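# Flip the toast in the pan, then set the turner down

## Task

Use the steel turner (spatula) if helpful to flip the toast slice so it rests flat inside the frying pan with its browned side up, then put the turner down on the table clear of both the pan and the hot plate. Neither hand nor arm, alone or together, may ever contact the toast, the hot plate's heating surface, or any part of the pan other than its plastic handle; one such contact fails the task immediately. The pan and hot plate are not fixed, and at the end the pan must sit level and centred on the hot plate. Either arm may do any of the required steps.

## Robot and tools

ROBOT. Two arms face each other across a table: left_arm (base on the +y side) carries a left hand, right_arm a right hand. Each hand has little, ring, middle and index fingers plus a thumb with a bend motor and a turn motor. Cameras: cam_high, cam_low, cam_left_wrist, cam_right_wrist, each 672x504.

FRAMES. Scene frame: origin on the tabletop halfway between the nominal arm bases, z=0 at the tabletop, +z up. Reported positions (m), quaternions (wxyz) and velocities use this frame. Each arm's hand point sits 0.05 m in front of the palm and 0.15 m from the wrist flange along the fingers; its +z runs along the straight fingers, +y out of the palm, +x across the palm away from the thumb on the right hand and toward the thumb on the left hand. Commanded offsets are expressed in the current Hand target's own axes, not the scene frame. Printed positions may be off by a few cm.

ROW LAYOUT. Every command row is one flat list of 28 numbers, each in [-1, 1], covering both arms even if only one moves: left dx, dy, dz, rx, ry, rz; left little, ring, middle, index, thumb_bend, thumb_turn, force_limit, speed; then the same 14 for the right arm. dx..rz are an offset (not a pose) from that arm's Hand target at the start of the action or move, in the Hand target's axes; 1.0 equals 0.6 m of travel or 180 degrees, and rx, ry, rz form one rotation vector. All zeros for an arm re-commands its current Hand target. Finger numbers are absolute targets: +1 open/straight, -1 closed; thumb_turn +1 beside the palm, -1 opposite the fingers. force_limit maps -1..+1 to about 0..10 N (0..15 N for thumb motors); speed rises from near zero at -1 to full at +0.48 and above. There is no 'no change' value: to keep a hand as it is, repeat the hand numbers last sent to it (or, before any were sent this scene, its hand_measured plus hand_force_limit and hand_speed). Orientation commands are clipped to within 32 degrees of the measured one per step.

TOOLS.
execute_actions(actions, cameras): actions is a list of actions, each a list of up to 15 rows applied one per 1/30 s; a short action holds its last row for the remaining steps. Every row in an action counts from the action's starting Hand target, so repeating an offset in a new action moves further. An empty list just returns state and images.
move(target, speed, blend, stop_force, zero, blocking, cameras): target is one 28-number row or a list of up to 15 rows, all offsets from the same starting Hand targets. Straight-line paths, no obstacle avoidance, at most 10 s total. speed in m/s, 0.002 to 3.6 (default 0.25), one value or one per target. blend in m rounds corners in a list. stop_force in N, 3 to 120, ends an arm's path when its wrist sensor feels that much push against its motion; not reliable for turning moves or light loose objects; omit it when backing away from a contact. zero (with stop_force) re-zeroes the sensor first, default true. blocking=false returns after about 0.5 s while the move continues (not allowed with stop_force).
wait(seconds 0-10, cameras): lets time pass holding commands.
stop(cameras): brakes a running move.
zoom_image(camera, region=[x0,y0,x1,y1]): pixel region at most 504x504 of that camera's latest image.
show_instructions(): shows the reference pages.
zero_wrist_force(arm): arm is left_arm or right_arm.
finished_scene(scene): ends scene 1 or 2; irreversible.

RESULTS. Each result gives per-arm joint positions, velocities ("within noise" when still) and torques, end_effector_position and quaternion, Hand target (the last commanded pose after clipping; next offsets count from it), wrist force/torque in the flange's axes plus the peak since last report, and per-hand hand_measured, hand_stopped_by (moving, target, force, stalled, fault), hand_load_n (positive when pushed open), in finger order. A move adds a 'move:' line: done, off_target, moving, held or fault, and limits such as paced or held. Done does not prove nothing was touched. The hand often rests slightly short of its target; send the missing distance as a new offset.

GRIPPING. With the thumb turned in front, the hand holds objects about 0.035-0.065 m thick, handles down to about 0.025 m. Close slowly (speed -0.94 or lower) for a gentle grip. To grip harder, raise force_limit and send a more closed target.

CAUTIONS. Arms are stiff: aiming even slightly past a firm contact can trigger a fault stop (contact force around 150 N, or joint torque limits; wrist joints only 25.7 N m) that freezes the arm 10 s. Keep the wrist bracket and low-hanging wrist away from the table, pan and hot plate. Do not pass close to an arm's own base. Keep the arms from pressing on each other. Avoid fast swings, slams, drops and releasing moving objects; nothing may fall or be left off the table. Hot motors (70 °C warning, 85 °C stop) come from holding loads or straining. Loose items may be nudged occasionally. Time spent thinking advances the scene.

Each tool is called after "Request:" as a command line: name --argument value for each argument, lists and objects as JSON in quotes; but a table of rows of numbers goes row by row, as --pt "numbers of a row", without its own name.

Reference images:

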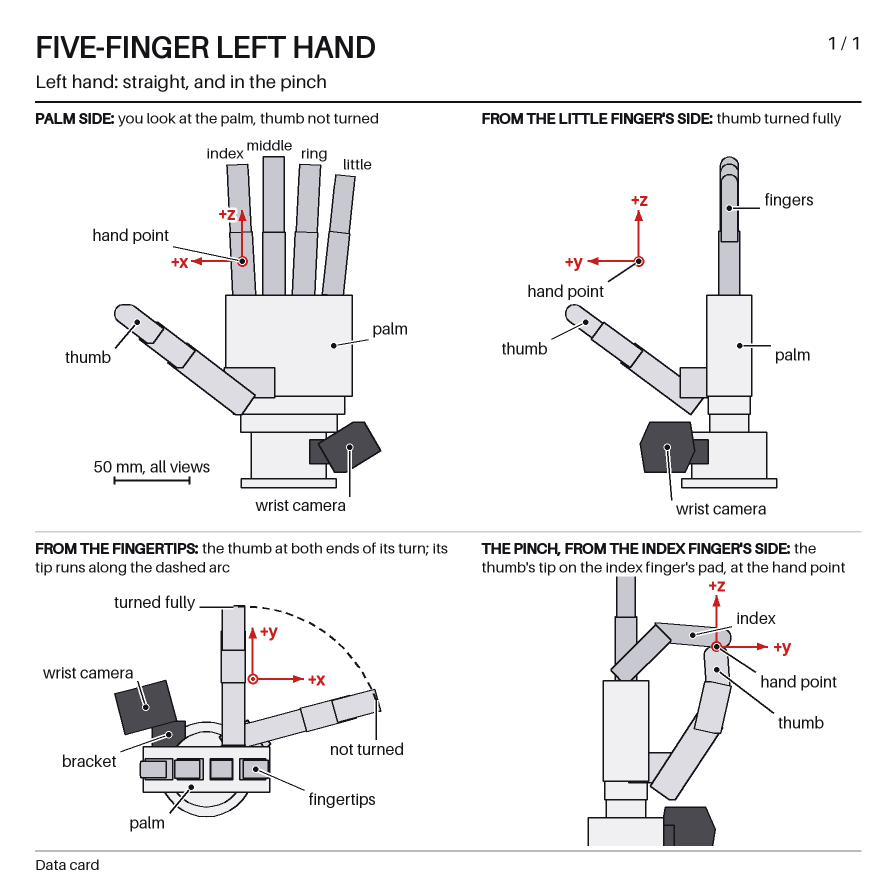

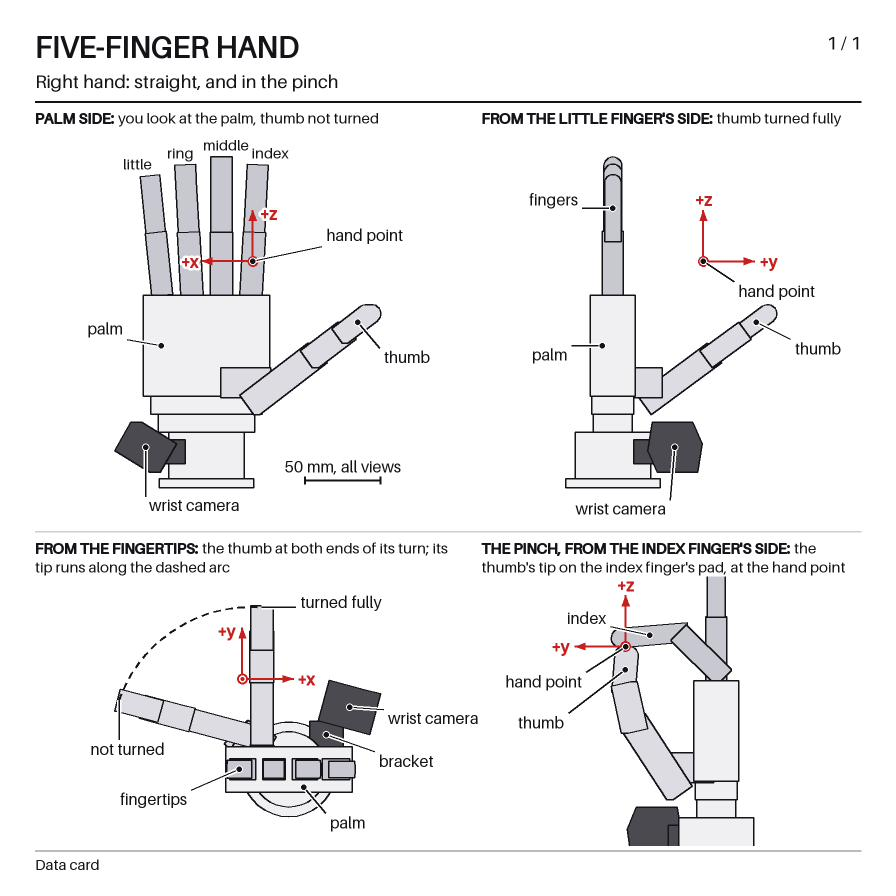

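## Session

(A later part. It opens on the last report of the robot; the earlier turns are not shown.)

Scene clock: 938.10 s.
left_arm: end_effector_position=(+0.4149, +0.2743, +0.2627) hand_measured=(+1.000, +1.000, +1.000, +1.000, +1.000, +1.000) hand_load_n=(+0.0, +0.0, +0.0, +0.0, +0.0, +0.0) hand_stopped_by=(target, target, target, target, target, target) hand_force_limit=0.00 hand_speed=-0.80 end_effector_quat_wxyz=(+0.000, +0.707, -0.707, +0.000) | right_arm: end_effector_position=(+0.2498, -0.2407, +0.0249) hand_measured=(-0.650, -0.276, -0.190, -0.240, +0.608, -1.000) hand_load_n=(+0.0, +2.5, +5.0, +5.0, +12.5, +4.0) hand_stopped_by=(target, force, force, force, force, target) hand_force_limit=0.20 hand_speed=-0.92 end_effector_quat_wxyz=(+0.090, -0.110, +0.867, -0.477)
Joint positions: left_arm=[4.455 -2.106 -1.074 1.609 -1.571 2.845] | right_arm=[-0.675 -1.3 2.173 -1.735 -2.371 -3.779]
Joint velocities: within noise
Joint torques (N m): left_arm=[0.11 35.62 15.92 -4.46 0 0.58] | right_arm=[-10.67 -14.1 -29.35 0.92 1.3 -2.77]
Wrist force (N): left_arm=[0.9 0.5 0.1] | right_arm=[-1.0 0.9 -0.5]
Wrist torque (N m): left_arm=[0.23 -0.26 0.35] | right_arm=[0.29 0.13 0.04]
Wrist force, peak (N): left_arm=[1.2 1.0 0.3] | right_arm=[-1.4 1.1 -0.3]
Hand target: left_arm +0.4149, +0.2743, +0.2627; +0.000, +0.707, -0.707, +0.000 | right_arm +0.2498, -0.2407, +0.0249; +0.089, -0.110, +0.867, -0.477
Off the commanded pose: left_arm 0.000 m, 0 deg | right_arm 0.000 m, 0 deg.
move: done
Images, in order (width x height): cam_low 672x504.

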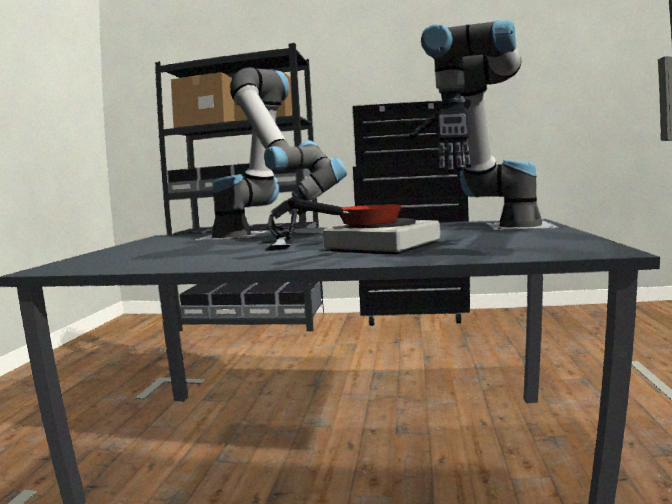

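Request:
wait --seconds 0.1 --cameras '["cam_high","cam_left_wrist"]'

Request:
zoom_image --camera "cam_high" --region '[340, 240, 420, 320]'

Scene clock: 946.30 s.
left_arm: end_effector_position=(+0.4149, +0.2743, +0.2627) hand_measured=(+1.000, +1.000, +1.000, +1.000, +1.000, +1.000) hand_load_n=(+0.0, +0.0, +0.0, +0.0, +0.0, +0.0) hand_stopped_by=(target, target, target, target, target, target) hand_force_limit=0.00 hand_speed=-0.80 end_effector_quat_wxyz=(+0.000, +0.707, -0.707, +0.000) | right_arm: end_effector_position=(+0.2498, -0.2407, +0.0249) hand_measured=(-0.650, -0.276, -0.190, -0.240, +0.608, -1.000) hand_load_n=(+0.5, +3.0, +5.5, +5.0, +12.5, +4.0) hand_stopped_by=(target, force, force, force, force, target) hand_force_limit=0.20 hand_speed=-0.92 end_effector_quat_wxyz=(+0.089, -0.110, +0.867, -0.477)
Joint positions: left_arm=[4.455 -2.106 -1.074 1.609 -1.571 2.845] | right_arm=[-0.675 -1.3 2.173 -1.735 -2.371 -3.779]
Joint velocities: within noise
Joint torques (N m): left_arm=[0.01 35.89 16.91 -4.38 -0.07 0.38] | right_arm=[-10.4 -14.47 -26.86 0.44 1.29 -3.06]
Wrist force (N): left_arm=[1.0 1.0 0.5] | right_arm=[-1.0 0.9 -0.6]
Wrist torque (N m): left_arm=[0.28 -0.26 0.34] | right_arm=[0.32 0.13 0.05]
Wrist force, peak (N): left_arm=[1.2 0.8 0.3] | right_arm=[-1.3 0.7 -0.7]
Hand target: left_arm +0.4149, +0.2743, +0.2627; +0.000, +0.707, -0.707, +0.000 | right_arm +0.2498, -0.2407, +0.0249; +0.089, -0.110, +0.867, -0.477
Off the commanded pose: left_arm 0.000 m, 0 deg | right_arm 0.000 m, 0 deg.
wait: 0.10 s; at rest from the start
Images, in order (width x height): cam_high 672x504, cam_left_wrist 672x504.

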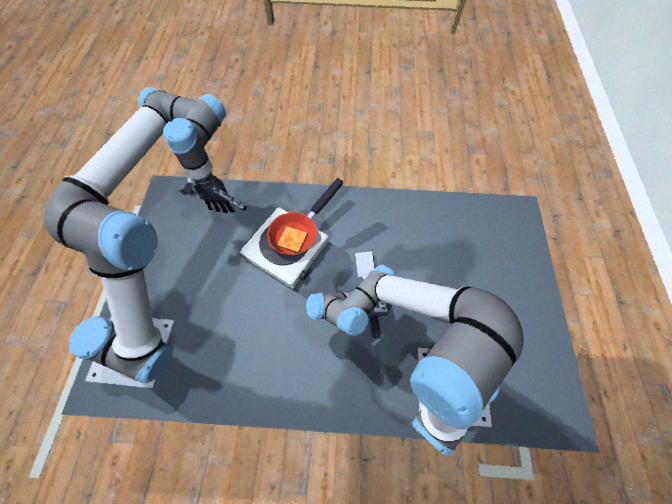

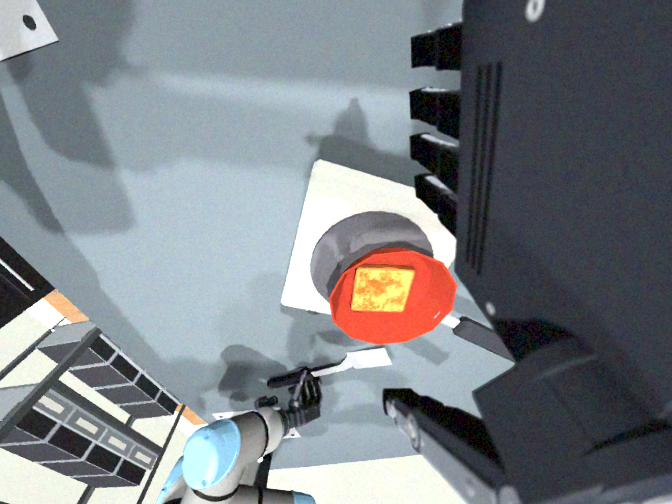

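Scaled by 6.300.

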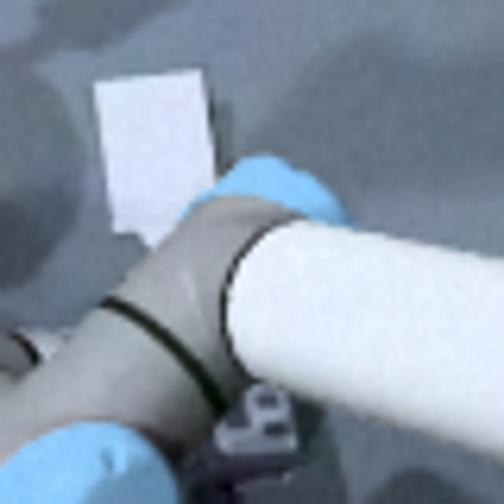

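Request:
move --target '[0,0,0,0,0,0,1,1,1,1,1,1,0,-0.8,0,-0.0028,-0.0017,0,0.0118,-0.0188,-0.65,-0.3,-0.6,-0.7,0.1,-1,0.2,-0.92]' --speed 0.02 --stop_force 4 --cameras '["cam_high","cam_low"]'

Request:
zoom_image --camera "cam_high" --region '[340, 240, 420, 320]'

Request:
zoom_image --camera "cam_low" --region '[260, 220, 310, 260]'

Scene clock: 953.90 s.
left_arm: end_effector_position=(+0.4149, +0.2743, +0.2627) hand_measured=(+1.000, +1.000, +1.000, +1.000, +1.000, +1.000) hand_load_n=(+0.0, +0.0, +0.0, +0.0, +0.0, +0.0) hand_stopped_by=(target, target, target, target, target, target) hand_force_limit=0.00 hand_speed=-0.80 end_effector_quat_wxyz=(+0.000, +0.707, -0.707, +0.000) | right_arm: end_effector_position=(+0.2497, -0.2407, +0.0268) hand_measured=(-0.650, -0.276, -0.190, -0.240, +0.608, -1.000) hand_load_n=(+0.0, +3.0, +5.0, +5.0, +13.0, +4.5) hand_stopped_by=(target, force, force, force, force, target) hand_force_limit=0.20 hand_speed=-0.92 end_effector_quat_wxyz=(+0.059, -0.126, +0.865, -0.481)
Joint positions: left_arm=[4.455 -2.106 -1.074 1.609 -1.571 2.845] | right_arm=[-0.691 -1.294 2.142 -1.689 -2.352 -3.832]
Joint velocities: within noise
Joint torques (N m): left_arm=[-0.49 38.23 16.83 -4.51 0 0.49] | right_arm=[-10.84 -14.66 -29.78 0.82 1.4 -3.01]
Wrist force (N): left_arm=[1.0 0.7 0.0] | right_arm=[-0.9 0.3 -0.4]
Wrist torque (N m): left_arm=[0.26 -0.29 0.35] | right_arm=[0.21 0.08 0.04]
Wrist force, peak (N): left_arm=[1.1 1.0 0.5] | right_arm=[-1.2 0.8 -0.9]
Hand target: left_arm +0.4149, +0.2743, +0.2627; +0.000, +0.707, -0.707, +0.000 | right_arm +0.2497, -0.2407, +0.0268; +0.059, -0.126, +0.865, -0.481
Off the commanded pose: left_arm 0.000 m, 0 deg | right_arm 0.000 m, 0 deg.
move: done
Images, in order (width x height): cam_high 672x504, cam_low 672x504.

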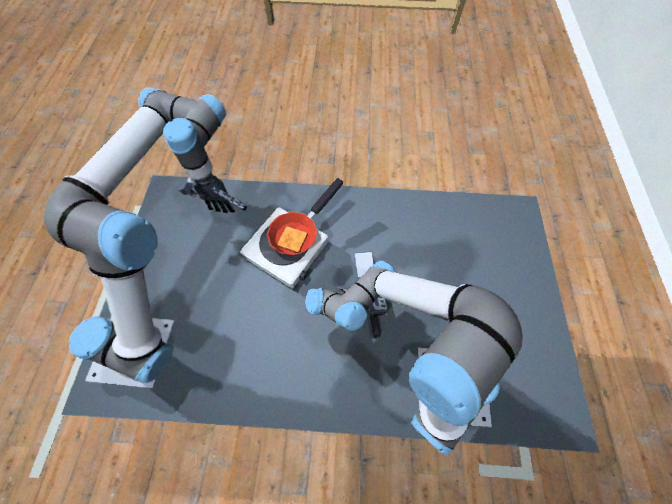

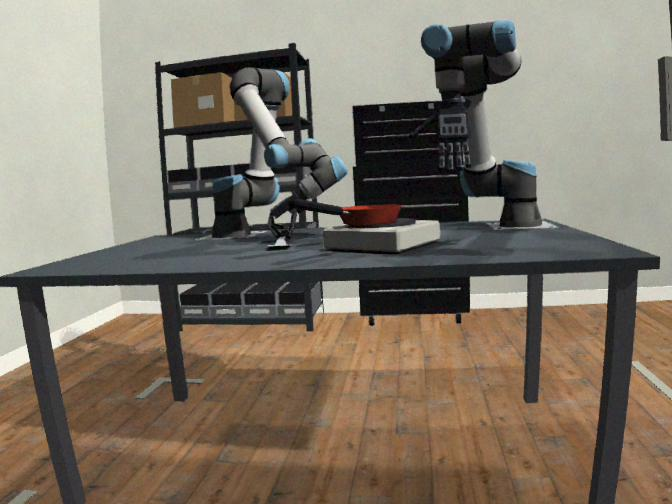

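Scaled by 6.300.

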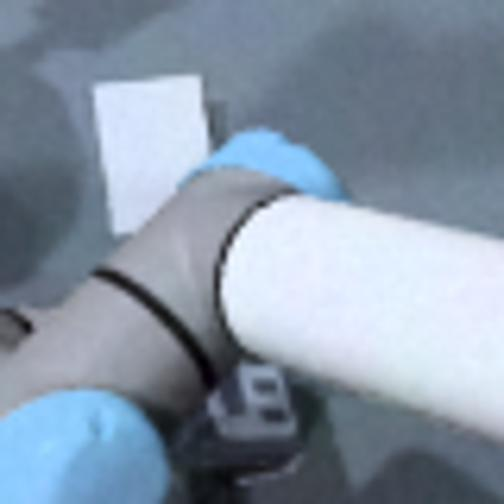

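Scaled by 10.080.

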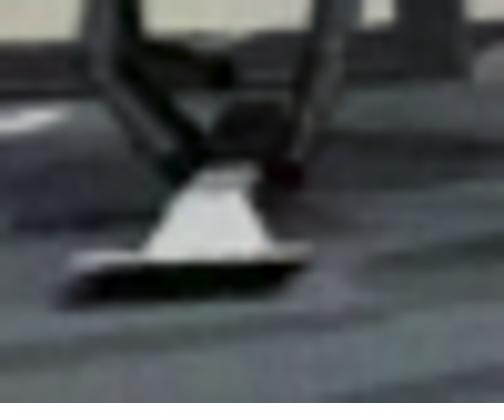

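Request:
move --target '[0,0,0,0,0,0,1,1,1,1,1,1,0,-0.8,0,-0.0028,-0.0017,0,0.0118,-0.0188,-0.65,-0.3,-0.6,-0.7,0.1,-1,0.2,-0.92]' --speed 0.02 --stop_force 4 --cameras '["cam_high","cam_low","cam_right_wrist"]'

Request:
zoom_image --camera "cam_high" --region '[340, 240, 420, 320]'

Request:
zoom_image --camera "cam_low" --region '[260, 220, 310, 260]'

Scene clock: 959.57 s.
left_arm: end_effector_position=(+0.4149, +0.2743, +0.2627) hand_measured=(+1.000, +1.000, +1.000, +1.000, +1.000, +1.000) hand_load_n=(+0.0, +0.0, +0.0, +0.0, +0.0, +0.0) hand_stopped_by=(target, target, target, target, target, target) hand_force_limit=0.00 hand_speed=-0.80 end_effector_quat_wxyz=(+0.000, +0.707, -0.707, +0.000) | right_arm: end_effector_position=(+0.2497, -0.2407, +0.0288) hand_measured=(-0.650, -0.276, -0.190, -0.240, +0.608, -1.000) hand_load_n=(+0.0, +2.0, +5.5, +5.5, +12.5, +4.0) hand_stopped_by=(target, force, force, force, force, target) hand_force_limit=0.20 hand_speed=-0.92 end_effector_quat_wxyz=(+0.029, -0.143, +0.862, -0.485)
Joint positions: left_arm=[4.455 -2.106 -1.074 1.609 -1.571 2.845] | right_arm=[-0.707 -1.285 2.11 -1.643 -2.335 -3.883]
Joint velocities: within noise
Joint torques (N m): left_arm=[0.31 36.13 17.03 -4.55 -0.09 0.45] | right_arm=[-10.84 -15.24 -30.43 0.79 1.46 -2.99]
Wrist force (N): left_arm=[0.9 0.5 -0.1] | right_arm=[-1.3 0.8 -0.2]
Wrist torque (N m): left_arm=[0.24 -0.26 0.36] | right_arm=[0.28 0.19 -0.01]
Wrist force, peak (N): left_arm=[1.4 0.6 0.1] | right_arm=[-1.4 1.0 0.0]
Hand target: left_arm +0.4149, +0.2743, +0.2627; +0.000, +0.707, -0.707, +0.000 | right_arm +0.2497, -0.2407, +0.0288; +0.029, -0.143, +0.862, -0.485
Off the commanded pose: left_arm 0.000 m, 0 deg | right_arm 0.000 m, 0 deg.
move: done
Images, in order (width x height): cam_high 672x504, cam_low 672x504, cam_right_wrist 672x504.

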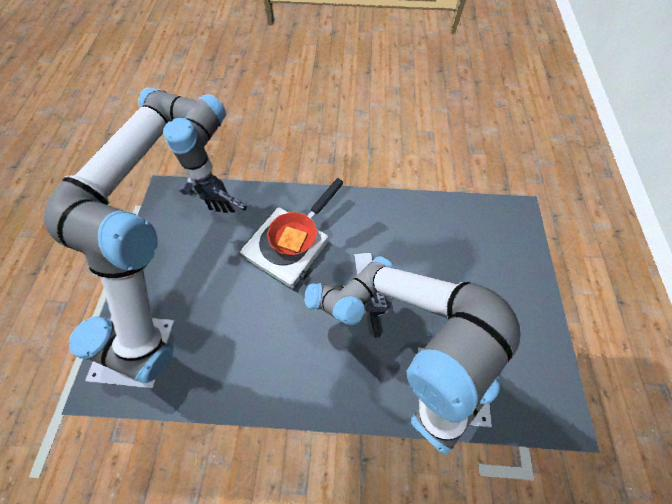

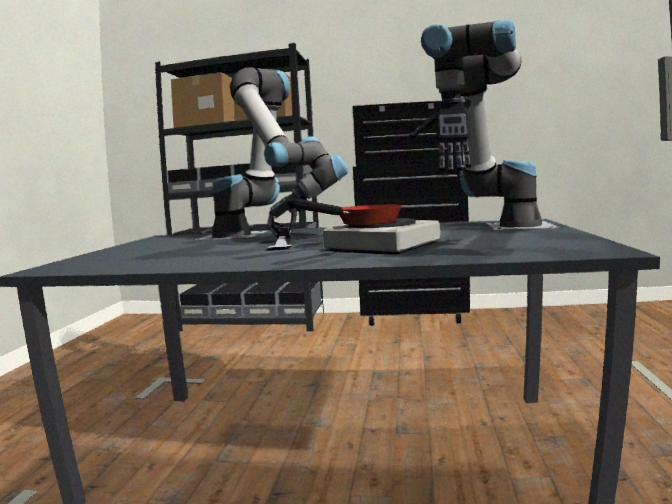

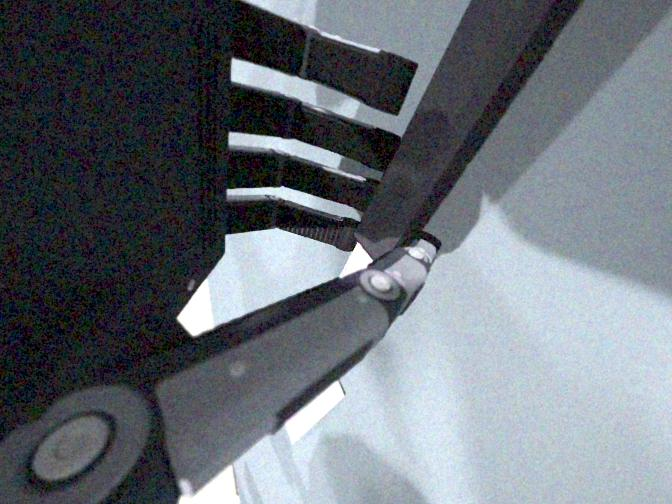

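Scaled by 6.300.

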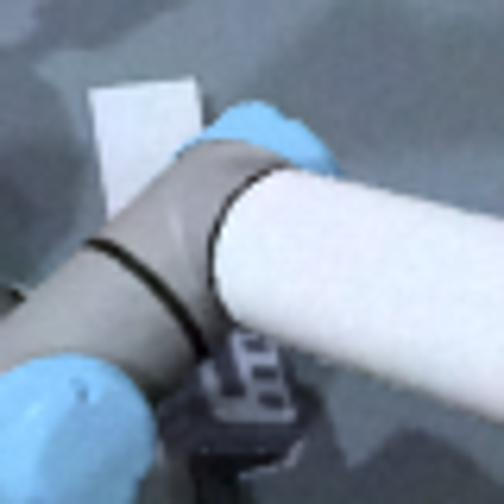

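Scaled by 10.080.

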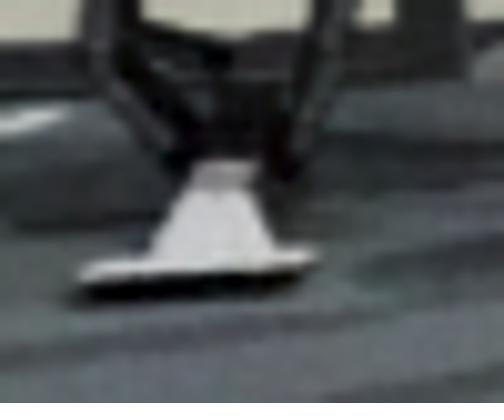

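Request:
move --target '[0,0,0,0,0,0,1,1,1,1,1,1,0,-0.8,0,0,0,0,0,0,-0.5,-0.1,-0.1,-0.1,0.65,-1,0.2,-0.8]' --cameras '["cam_low","cam_right_wrist"]'

Request:
move --target '[0,0,0,0,0,0,1,1,1,1,1,1,0,-0.8,0,0,0,0,0,0,0.1,0.1,0.1,0.1,0.85,-1,0.2,-0.5]' --cameras '["cam_low","cam_right_wrist"]'

Request:
zoom_image --camera "cam_low" --region '[260, 220, 310, 260]'

Scene clock: 963.40 s.
left_arm: end_effector_position=(+0.4149, +0.2743, +0.2627) hand_measured=(+1.000, +1.000, +1.000, +1.000, +1.000, +1.000) hand_load_n=(+0.0, +0.0, +0.0, +0.0, +0.0, +0.0) hand_stopped_by=(target, target, target, target, target, target) hand_force_limit=0.00 hand_speed=-0.80 end_effector_quat_wxyz=(+0.000, +0.707, -0.707, +0.000) | right_arm: end_effector_position=(+0.2497, -0.2407, +0.0288) hand_measured=(-0.500, -0.100, -0.100, -0.100, +0.650, -1.000) hand_load_n=(+0.0, +0.0, +0.0, +0.0, +0.0, +0.0) hand_stopped_by=(target, target, target, target, target, target) hand_force_limit=0.20 hand_speed=-0.80 end_effector_quat_wxyz=(+0.029, -0.143, +0.862, -0.485)
Joint positions: left_arm=[4.455 -2.106 -1.074 1.609 -1.571 2.845] | right_arm=[-0.707 -1.285 2.11 -1.643 -2.335 -3.883]
Joint velocities: within noise
Joint torques (N m): left_arm=[0.01 36.75 16.6 -4.65 -0.1 0.42] | right_arm=[-10.01 -15.84 -26.63 0.26 1.07 -2.61]
Wrist force (N): left_arm=[1.0 0.6 -0.1] | right_arm=[-0.8 0.8 -0.5]
Wrist torque (N m): left_arm=[0.25 -0.29 0.36] | right_arm=[0.28 0.15 -0.08]
Wrist force, peak (N): left_arm=[1.2 0.8 0.4] | right_arm=[-1.4 0.9 -0.2]
Hand target: left_arm +0.4149, +0.2743, +0.2627; +0.000, +0.707, -0.707, +0.000 | right_arm +0.2497, -0.2407, +0.0288; +0.029, -0.143, +0.862, -0.485
Off the commanded pose: left_arm 0.000 m, 0 deg | right_arm 0.000 m, 0 deg.
move: done
Images, in order (width x height): cam_low 672x504, cam_right_wrist 672x504.

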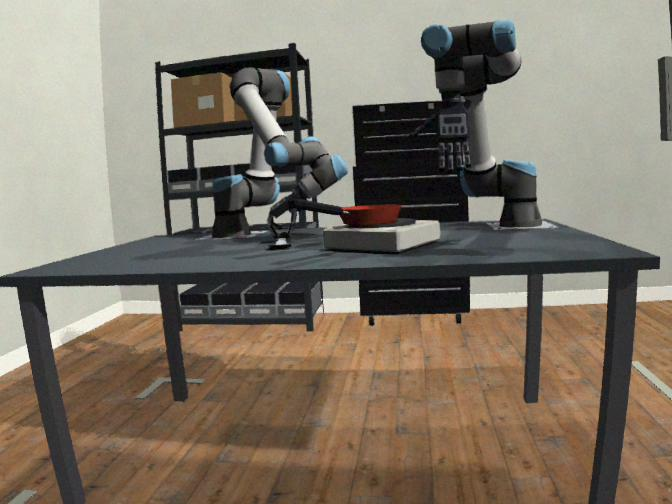

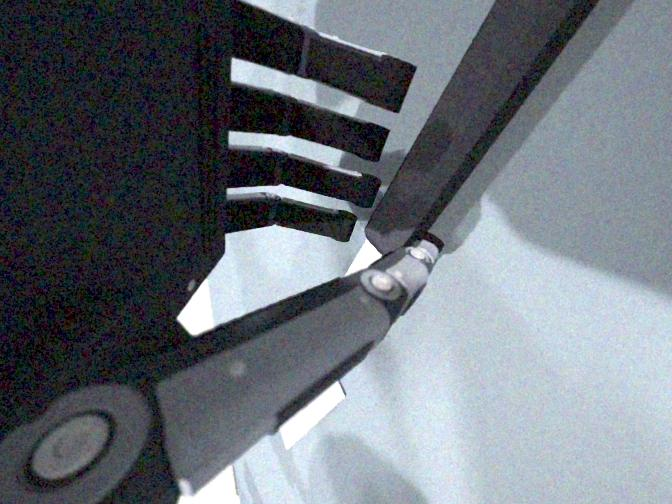

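Scene clock: 964.13 s.
left_arm: end_effector_position=(+0.4149, +0.2743, +0.2627) hand_measured=(+1.000, +1.000, +1.000, +1.000, +1.000, +1.000) hand_load_n=(+0.0, +0.0, +0.0, +0.0, +0.0, +0.0) hand_stopped_by=(target, target, target, target, target, target) hand_force_limit=0.00 hand_speed=-0.80 end_effector_quat_wxyz=(+0.000, +0.707, -0.707, +0.000) | right_arm: end_effector_position=(+0.2497, -0.2407, +0.0288) hand_measured=(+0.100, +0.100, +0.100, +0.100, +0.850, -1.000) hand_load_n=(+0.0, +0.0, +0.0, +0.0, +0.0, +0.0) hand_stopped_by=(target, target, target, target, target, target) hand_force_limit=0.20 hand_speed=-0.50 end_effector_quat_wxyz=(+0.029, -0.143, +0.862, -0.485)
Joint positions: left_arm=[4.455 -2.106 -1.074 1.609 -1.571 2.845] | right_arm=[-0.707 -1.285 2.11 -1.643 -2.335 -3.883]
Joint velocities: within noise
Joint torques (N m): left_arm=[0.29 37.37 18.09 -4.94 -0.35 0.32] | right_arm=[-10.72 -15.79 -25.97 0.29 0.67 -2.12]
Wrist force (N): left_arm=[0.7 0.7 0.3] | right_arm=[-0.7 0.7 -0.6]
Wrist torque (N m): left_arm=[0.23 -0.23 0.33] | right_arm=[0.27 0.14 -0.09]
Wrist force, peak (N): left_arm=[1.1 1.0 -0.1] | right_arm=[-1.2 0.8 -0.6]
Hand target: left_arm +0.4149, +0.2743, +0.2627; +0.000, +0.707, -0.707, +0.000 | right_arm +0.2497, -0.2407, +0.0288; +0.029, -0.143, +0.862, -0.485
Off the commanded pose: left_arm 0.000 m, 0 deg | right_arm 0.000 m, 0 deg.
move: done
Images, in order (width x height): cam_low 672x504, cam_right_wrist 672x504.

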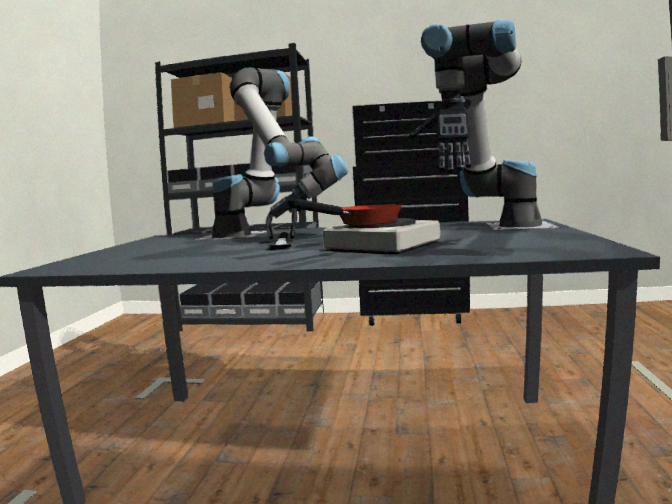

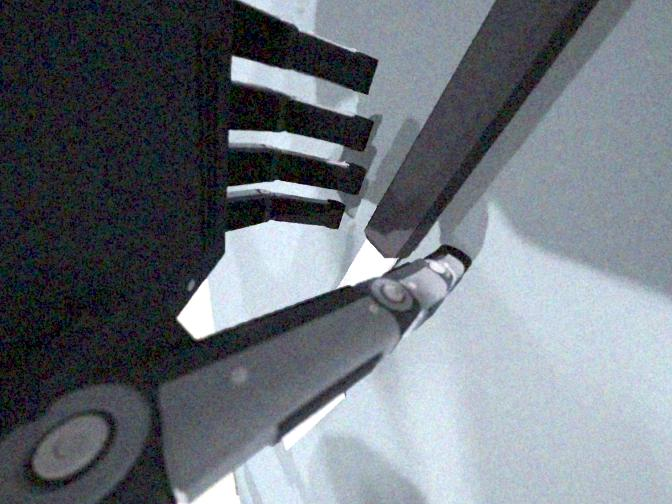

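Scaled by 10.080.

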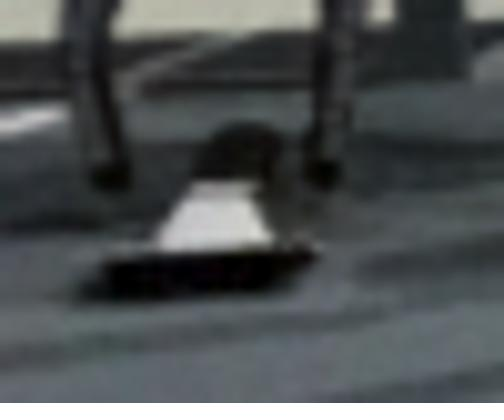

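Request:
move --target '[0,0,0,0,0,0,1,1,1,1,1,1,0,-0.8,0.0385,-0.3659,-0.2283,0,0,0,0.1,0.1,0.1,0.1,0.85,-1,0.2,-0.5]' --speed 0.15 --cameras '["cam_low","cam_high","cam_left_wrist"]'

Request:
zoom_image --camera "cam_high" --region '[245, 170, 345, 290]'

Request:
zoom_image --camera "cam_low" --region '[280, 180, 460, 260]'

Scene clock: 971.47 s.
left_arm: end_effector_position=(+0.4149, +0.2743, +0.2627) hand_measured=(+1.000, +1.000, +1.000, +1.000, +1.000, +1.000) hand_load_n=(+0.0, +0.0, +0.0, +0.0, +0.0, +0.0) hand_stopped_by=(target, target, target, target, target, target) hand_force_limit=0.00 hand_speed=-0.80 end_effector_quat_wxyz=(+0.000, +0.707, -0.707, +0.000) | right_arm: end_effector_position=(+0.2497, -0.2408, +0.2886) hand_measured=(+0.100, +0.100, +0.100, +0.100, +0.850, -1.000) hand_load_n=(+0.0, +0.0, +0.0, +0.0, +0.0, +0.0) hand_stopped_by=(target, target, target, target, target, target) hand_force_limit=0.20 hand_speed=-0.50 end_effector_quat_wxyz=(+0.029, -0.143, +0.862, -0.485)
Joint positions: left_arm=[4.455 -2.106 -1.074 1.609 -1.571 2.845] | right_arm=[-0.707 -1.58 1.695 -0.935 -2.335 -3.883]
Joint velocities: within noise
Joint torques (N m): left_arm=[1.25 36.33 18.71 -4.58 -0.08 0.59] | right_arm=[8.85 -7.69 -36.97 0.78 1.38 2.49]
Wrist force (N): left_arm=[0.9 0.8 -0.1] | right_arm=[-0.8 0.6 -0.5]
Wrist torque (N m): left_arm=[0.27 -0.26 0.34] | right_arm=[0.24 0.15 -0.09]
Wrist force, peak (N): left_arm=[1.4 0.9 0.5] | right_arm=[-0.9 1.7 -0.1]
Hand target: left_arm +0.4149, +0.2743, +0.2627; +0.000, +0.707, -0.707, +0.000 | right_arm +0.2497, -0.2408, +0.2886; +0.029, -0.143, +0.862, -0.485
Off the commanded pose: left_arm 0.000 m, 0 deg | right_arm 0.000 m, 0 deg.
move: done
Images, in order (width x height): cam_high 672x504, cam_low 672x504, cam_left_wrist 672x504.

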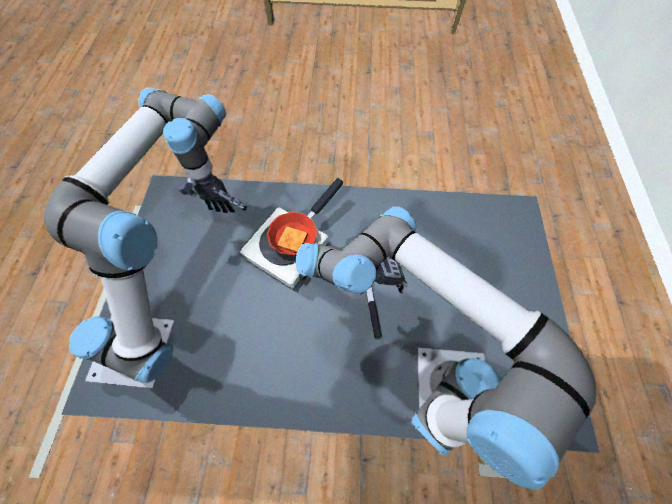

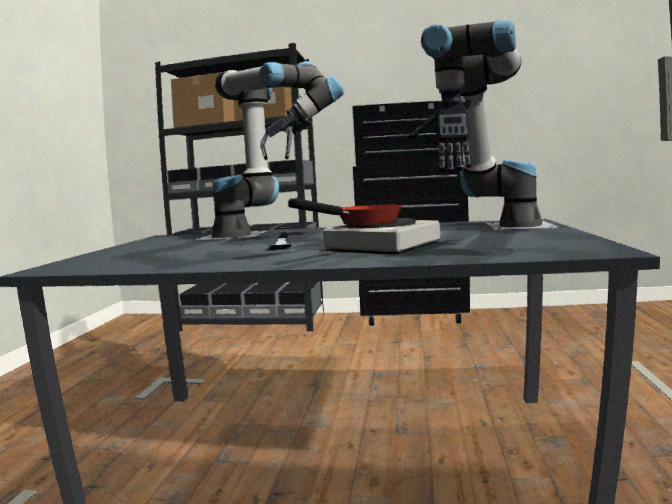

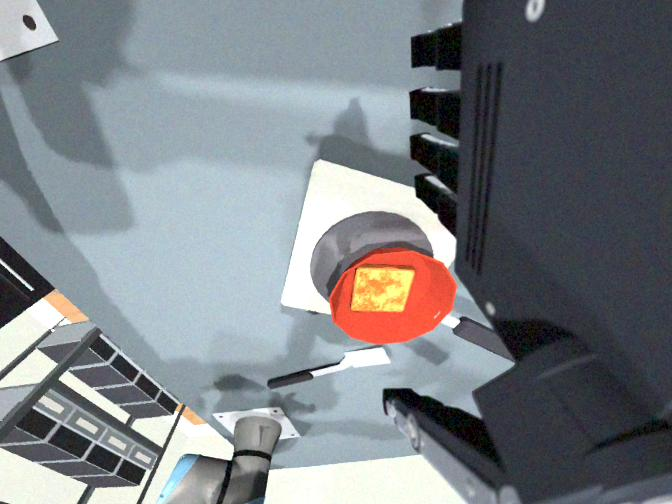

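Scaled by 4.200.

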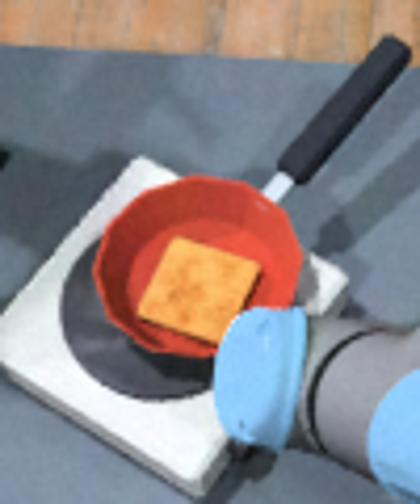

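Scaled by 2.800.

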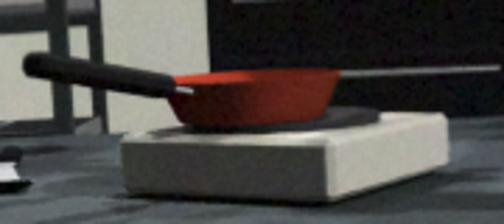

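Request:
wait --seconds 0 --cameras '["cam_high","cam_low","cam_left_wrist"]'

Request:
zoom_image --camera "cam_high" --region '[240, 160, 360, 280]'

Scene clock: 985.87 s.
left_arm: end_effector_position=(+0.4149, +0.2743, +0.2627) hand_measured=(+1.000, +1.000, +1.000, +1.000, +1.000, +1.000) hand_load_n=(+0.5, +0.0, +0.0, +0.0, +0.0, +0.0) hand_stopped_by=(target, target, target, target, target, target) hand_force_limit=0.00 hand_speed=-0.80 end_effector_quat_wxyz=(+0.000, +0.707, -0.707, +0.000) | right_arm: end_effector_position=(+0.2497, -0.2408, +0.2886) hand_measured=(+0.100, +0.100, +0.100, +0.100, +0.850, -1.000) hand_load_n=(+0.0, +0.0, +0.0, +0.0, +0.0, +0.0) hand_stopped_by=(target, target, target, target, target, target) hand_force_limit=0.20 hand_speed=-0.50 end_effector_quat_wxyz=(+0.029, -0.143, +0.862, -0.485)
Joint positions: left_arm=[4.455 -2.106 -1.074 1.609 -1.571 2.845] | right_arm=[-0.707 -1.579 1.695 -0.935 -2.335 -3.883]
Joint velocities: within noise
Joint torques (N m): left_arm=[0.9 36.67 18.81 -4.55 -0.34 0.46] | right_arm=[7.97 -9.07 -34.52 0.33 1.28 2.35]
Wrist force (N): left_arm=[1.0 1.0 0.3] | right_arm=[-0.6 0.5 -0.4]
Wrist torque (N m): left_arm=[0.29 -0.27 0.34] | right_arm=[0.23 0.11 -0.08]
Wrist force, peak (N): left_arm=[1.2 0.9 0.0] | right_arm=[-0.8 1.0 -0.7]
Hand target: left_arm +0.4149, +0.2743, +0.2627; +0.000, +0.707, -0.707, +0.000 | right_arm +0.2497, -0.2408, +0.2886; +0.029, -0.143, +0.862, -0.485
Off the commanded pose: left_arm 0.000 m, 0 deg | right_arm 0.000 m, 0 deg.
Images, in order (width x height): cam_high 672x504, cam_low 672x504, cam_left_wrist 672x504.

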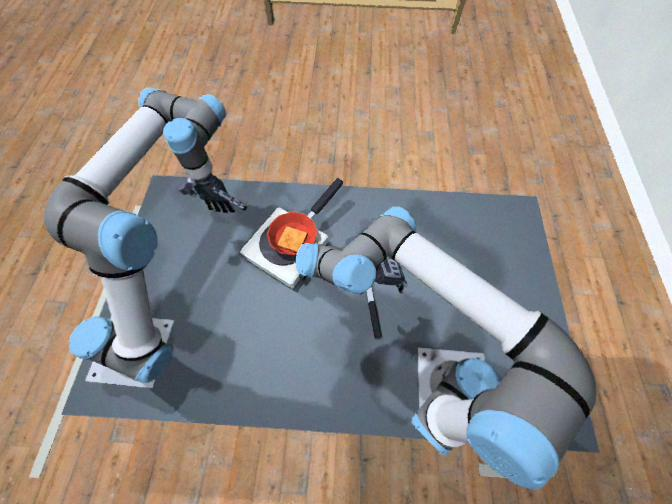

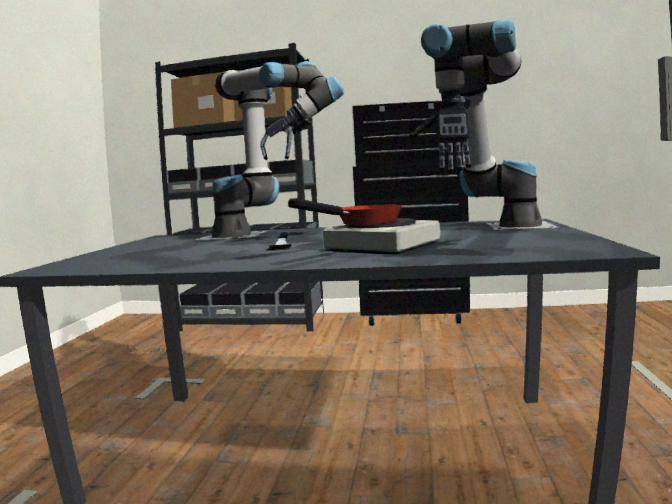

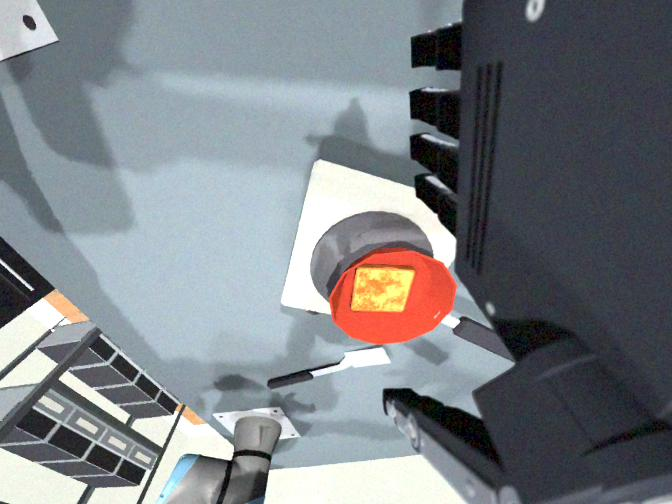

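Scaled by 4.200.

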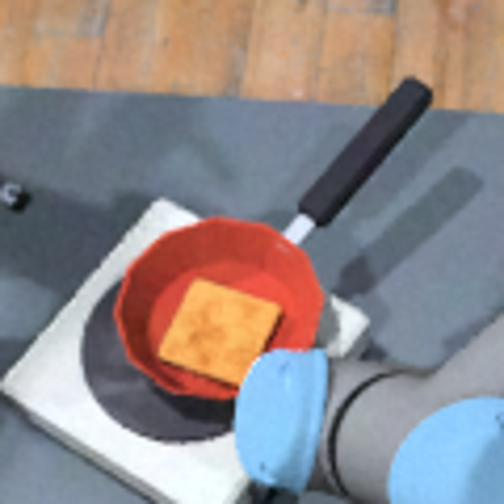

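Request:
move --target '[0,0,0,0,0,0,1,1,1,1,1,1,0,-0.8,-0.560,0.085,-0.264,-0.256,-0.307,-0.311,1,-1,-1,1,1,1,-0.1,0]' --speed 0.2 --cameras '["cam_high","cam_low","cam_left_wrist"]'

Request:
zoom_image --camera "cam_high" --region '[240, 160, 360, 280]'

Scene clock: 1017.63 s.
left_arm: end_effector_position=(+0.4149, +0.2743, +0.2627) hand_measured=(+1.000, +1.000, +1.000, +1.000, +1.000, +1.000) hand_load_n=(+0.0, +0.0, +0.0, +0.0, +0.0, +0.0) hand_stopped_by=(target, target, target, target, target, target) hand_force_limit=0.00 hand_speed=-0.80 end_effector_quat_wxyz=(+0.000, +0.707, -0.707, +0.000) | right_arm: end_effector_position=(+0.5304, +0.0075, +0.2992) hand_measured=(+1.000, -1.000, -1.000, +1.000, +1.000, +1.000) hand_load_n=(+0.0, +0.0, +0.0, -0.5, +0.0, +0.0) hand_stopped_by=(target, target, target, target, target, target) hand_force_limit=-0.10 hand_speed=0.00 end_effector_quat_wxyz=(+0.129, -0.699, +0.703, +0.021)
Joint positions: left_arm=[4.455 -2.106 -1.074 1.609 -1.571 2.845] | right_arm=[-1.097 -1.051 1.078 -1.831 -1.449 -5.809]
Joint velocities: within noise
Joint torques (N m): left_arm=[-0.79 37.41 17.93 -4.72 -0.28 0.37] | right_arm=[-11.3 -34.79 -39.78 -0.76 2.25 -2.8]
Wrist force (N): left_arm=[0.9 0.7 0.4] | right_arm=[-0.4 0.5 -0.8]
Wrist torque (N m): left_arm=[0.24 -0.26 0.35] | right_arm=[0.23 0.07 -0.07]
Wrist force, peak (N): left_arm=[1.2 0.9 0.4] | right_arm=[-0.5 0.5 -1.4]
Hand target: left_arm +0.4149, +0.2743, +0.2627; +0.000, +0.707, -0.707, +0.000 | right_arm +0.5304, +0.0075, +0.2992; -0.129, +0.699, -0.703, -0.021
Off the commanded pose: left_arm 0.000 m, 0 deg | right_arm 0.000 m, 0 deg.
move: done
Images, in order (width x height): cam_high 672x504, cam_low 672x504, cam_left_wrist 672x504.

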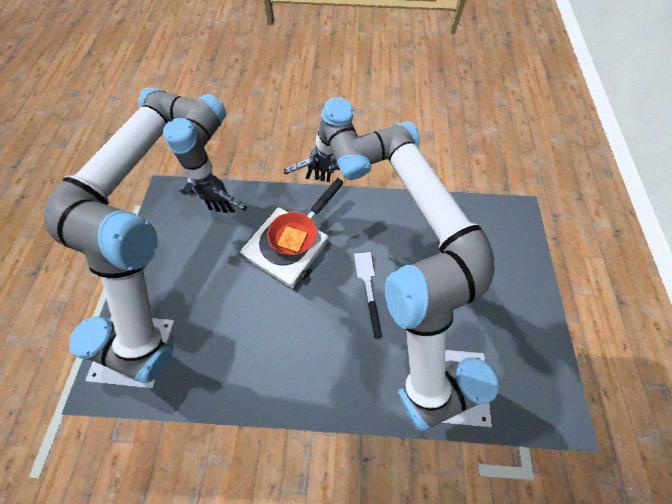

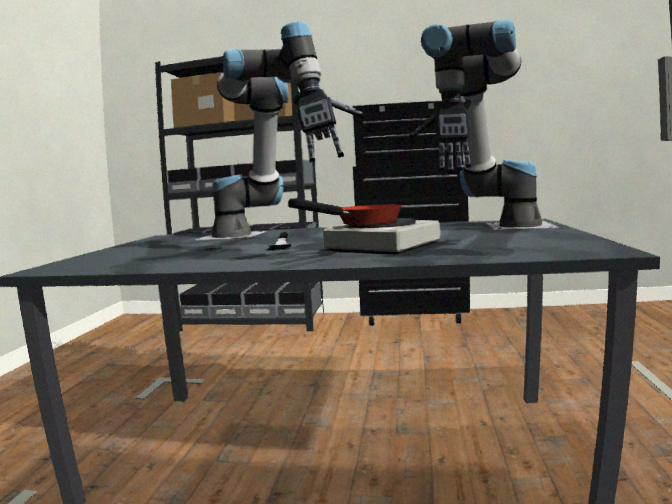

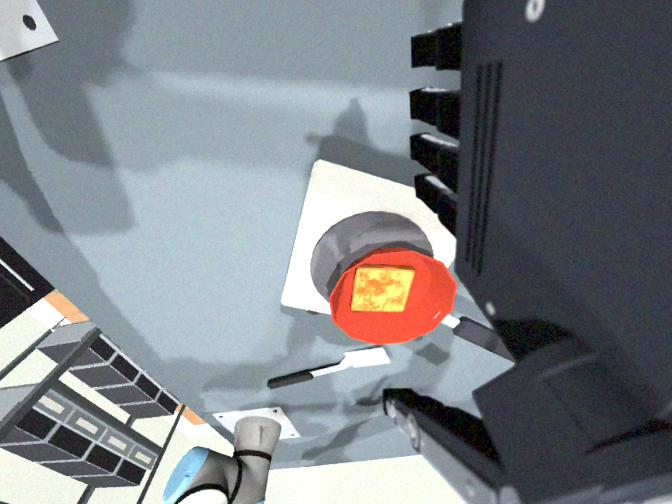

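Scaled by 4.200.

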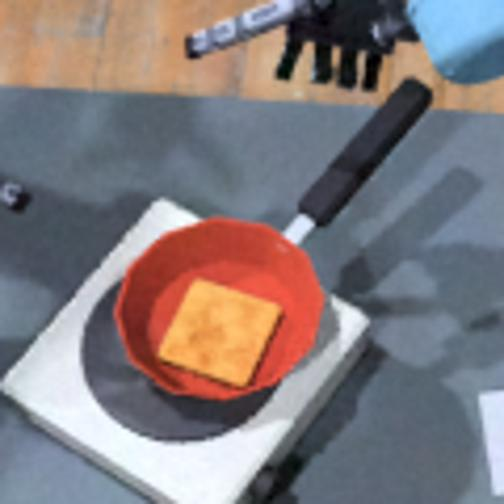

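Request:
move --target '[0,0,0,0,0,0,1,1,1,1,1,1,0,-0.8,0.0364,0.0262,0.1675,0,0,0,1,-1,-1,1,1,1,-0.1,0]' --speed 0.12 --cameras '["cam_high","cam_low","cam_left_wrist"]'

Request:
zoom_image --camera "cam_high" --region '[280, 150, 370, 240]'

Request:
zoom_image --camera "cam_low" --region '[260, 150, 420, 260]'

Scene clock: 1024.70 s.
left_arm: end_effector_position=(+0.4149, +0.2743, +0.2627) hand_measured=(+1.000, +1.000, +1.000, +1.000, +1.000, +1.000) hand_load_n=(+0.0, +0.0, +0.0, +0.0, -0.5, +0.5) hand_stopped_by=(target, target, target, target, target, target) hand_force_limit=0.00 hand_speed=-0.80 end_effector_quat_wxyz=(+0.000, +0.707, -0.707, +0.000) | right_arm: end_effector_position=(+0.5304, +0.0076, +0.1953) hand_measured=(+1.000, -1.000, -1.000, +1.000, +1.000, +1.000) hand_load_n=(+0.0, +0.0, +0.0, +0.0, +0.0, +0.0) hand_stopped_by=(target, target, target, target, target, target) hand_force_limit=-0.10 hand_speed=0.00 end_effector_quat_wxyz=(+0.129, -0.699, +0.703, +0.021)
Joint positions: left_arm=[4.455 -2.106 -1.074 1.609 -1.571 2.845] | right_arm=[-1.097 -1.011 1.284 -2.077 -1.449 -5.809]
Joint velocities: within noise
Joint torques (N m): left_arm=[-0.32 36.17 18.48 -4.59 -0.25 0.62] | right_arm=[9.03 -35.13 -8.45 -4.12 2.28 2.36]
Wrist force (N): left_arm=[0.9 0.8 0.3] | right_arm=[-0.1 0.3 -1.2]
Wrist torque (N m): left_arm=[0.25 -0.26 0.34] | right_arm=[0.24 0.07 -0.04]
Wrist force, peak (N): left_arm=[1.1 0.9 0.4] | right_arm=[-0.7 0.1 -1.6]
Hand target: left_arm +0.4149, +0.2743, +0.2627; +0.000, +0.707, -0.707, +0.000 | right_arm +0.5304, +0.0076, +0.1952; -0.129, +0.699, -0.703, -0.021
Off the commanded pose: left_arm 0.000 m, 0 deg | right_arm 0.000 m, 0 deg.
move: done
Images, in order (width x height): cam_high 672x504, cam_low 672x504, cam_left_wrist 672x504.

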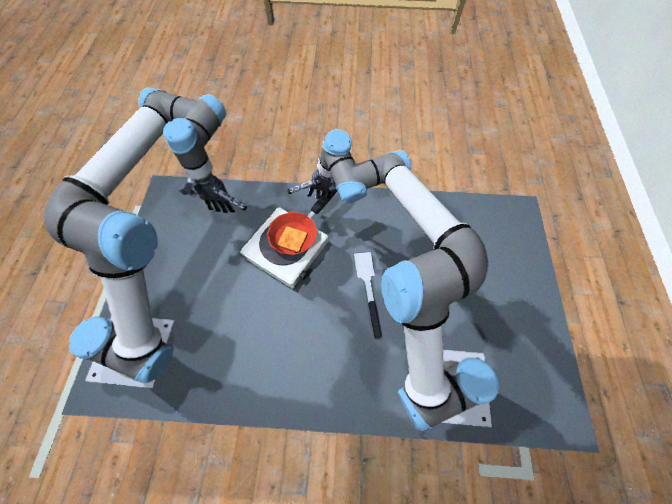

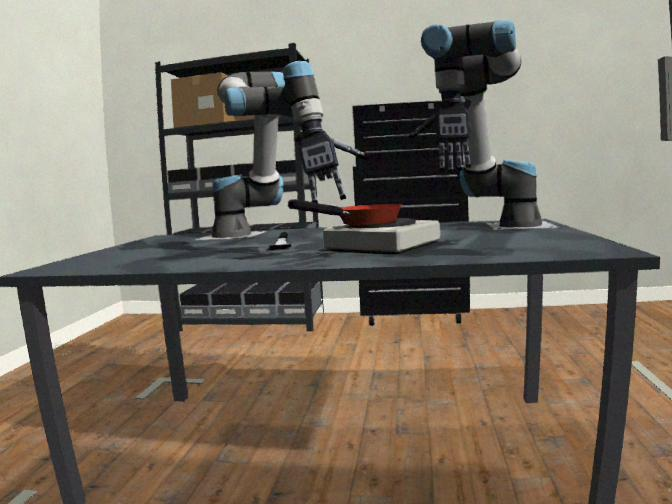

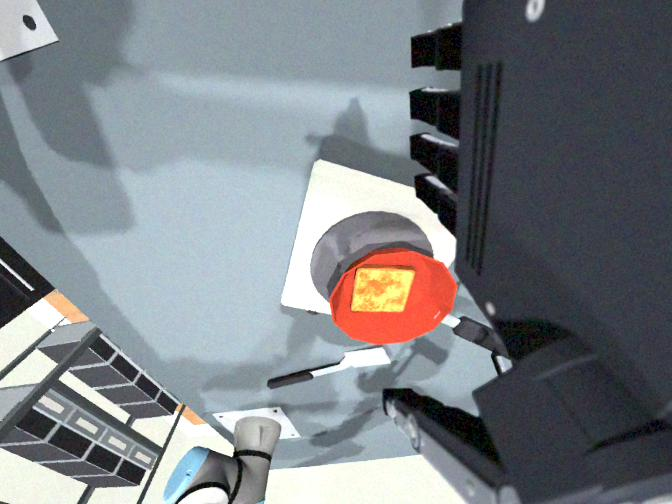

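Scaled by 5.600.

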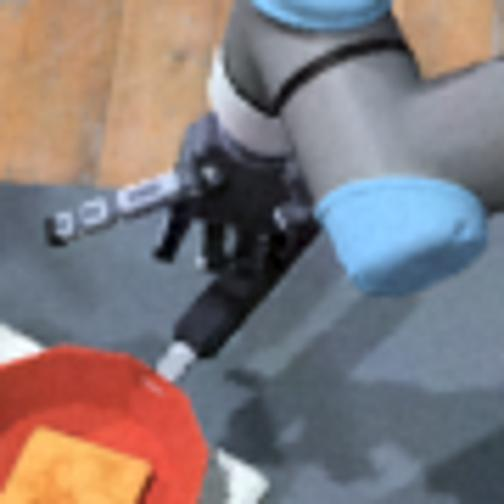

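Scaled by 3.150.

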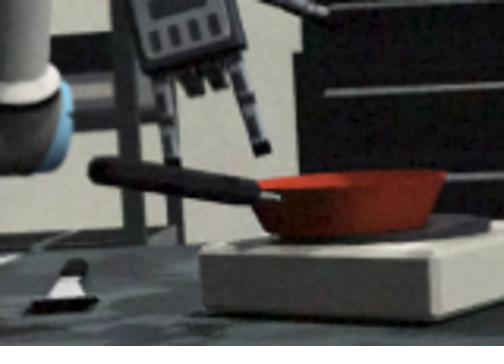

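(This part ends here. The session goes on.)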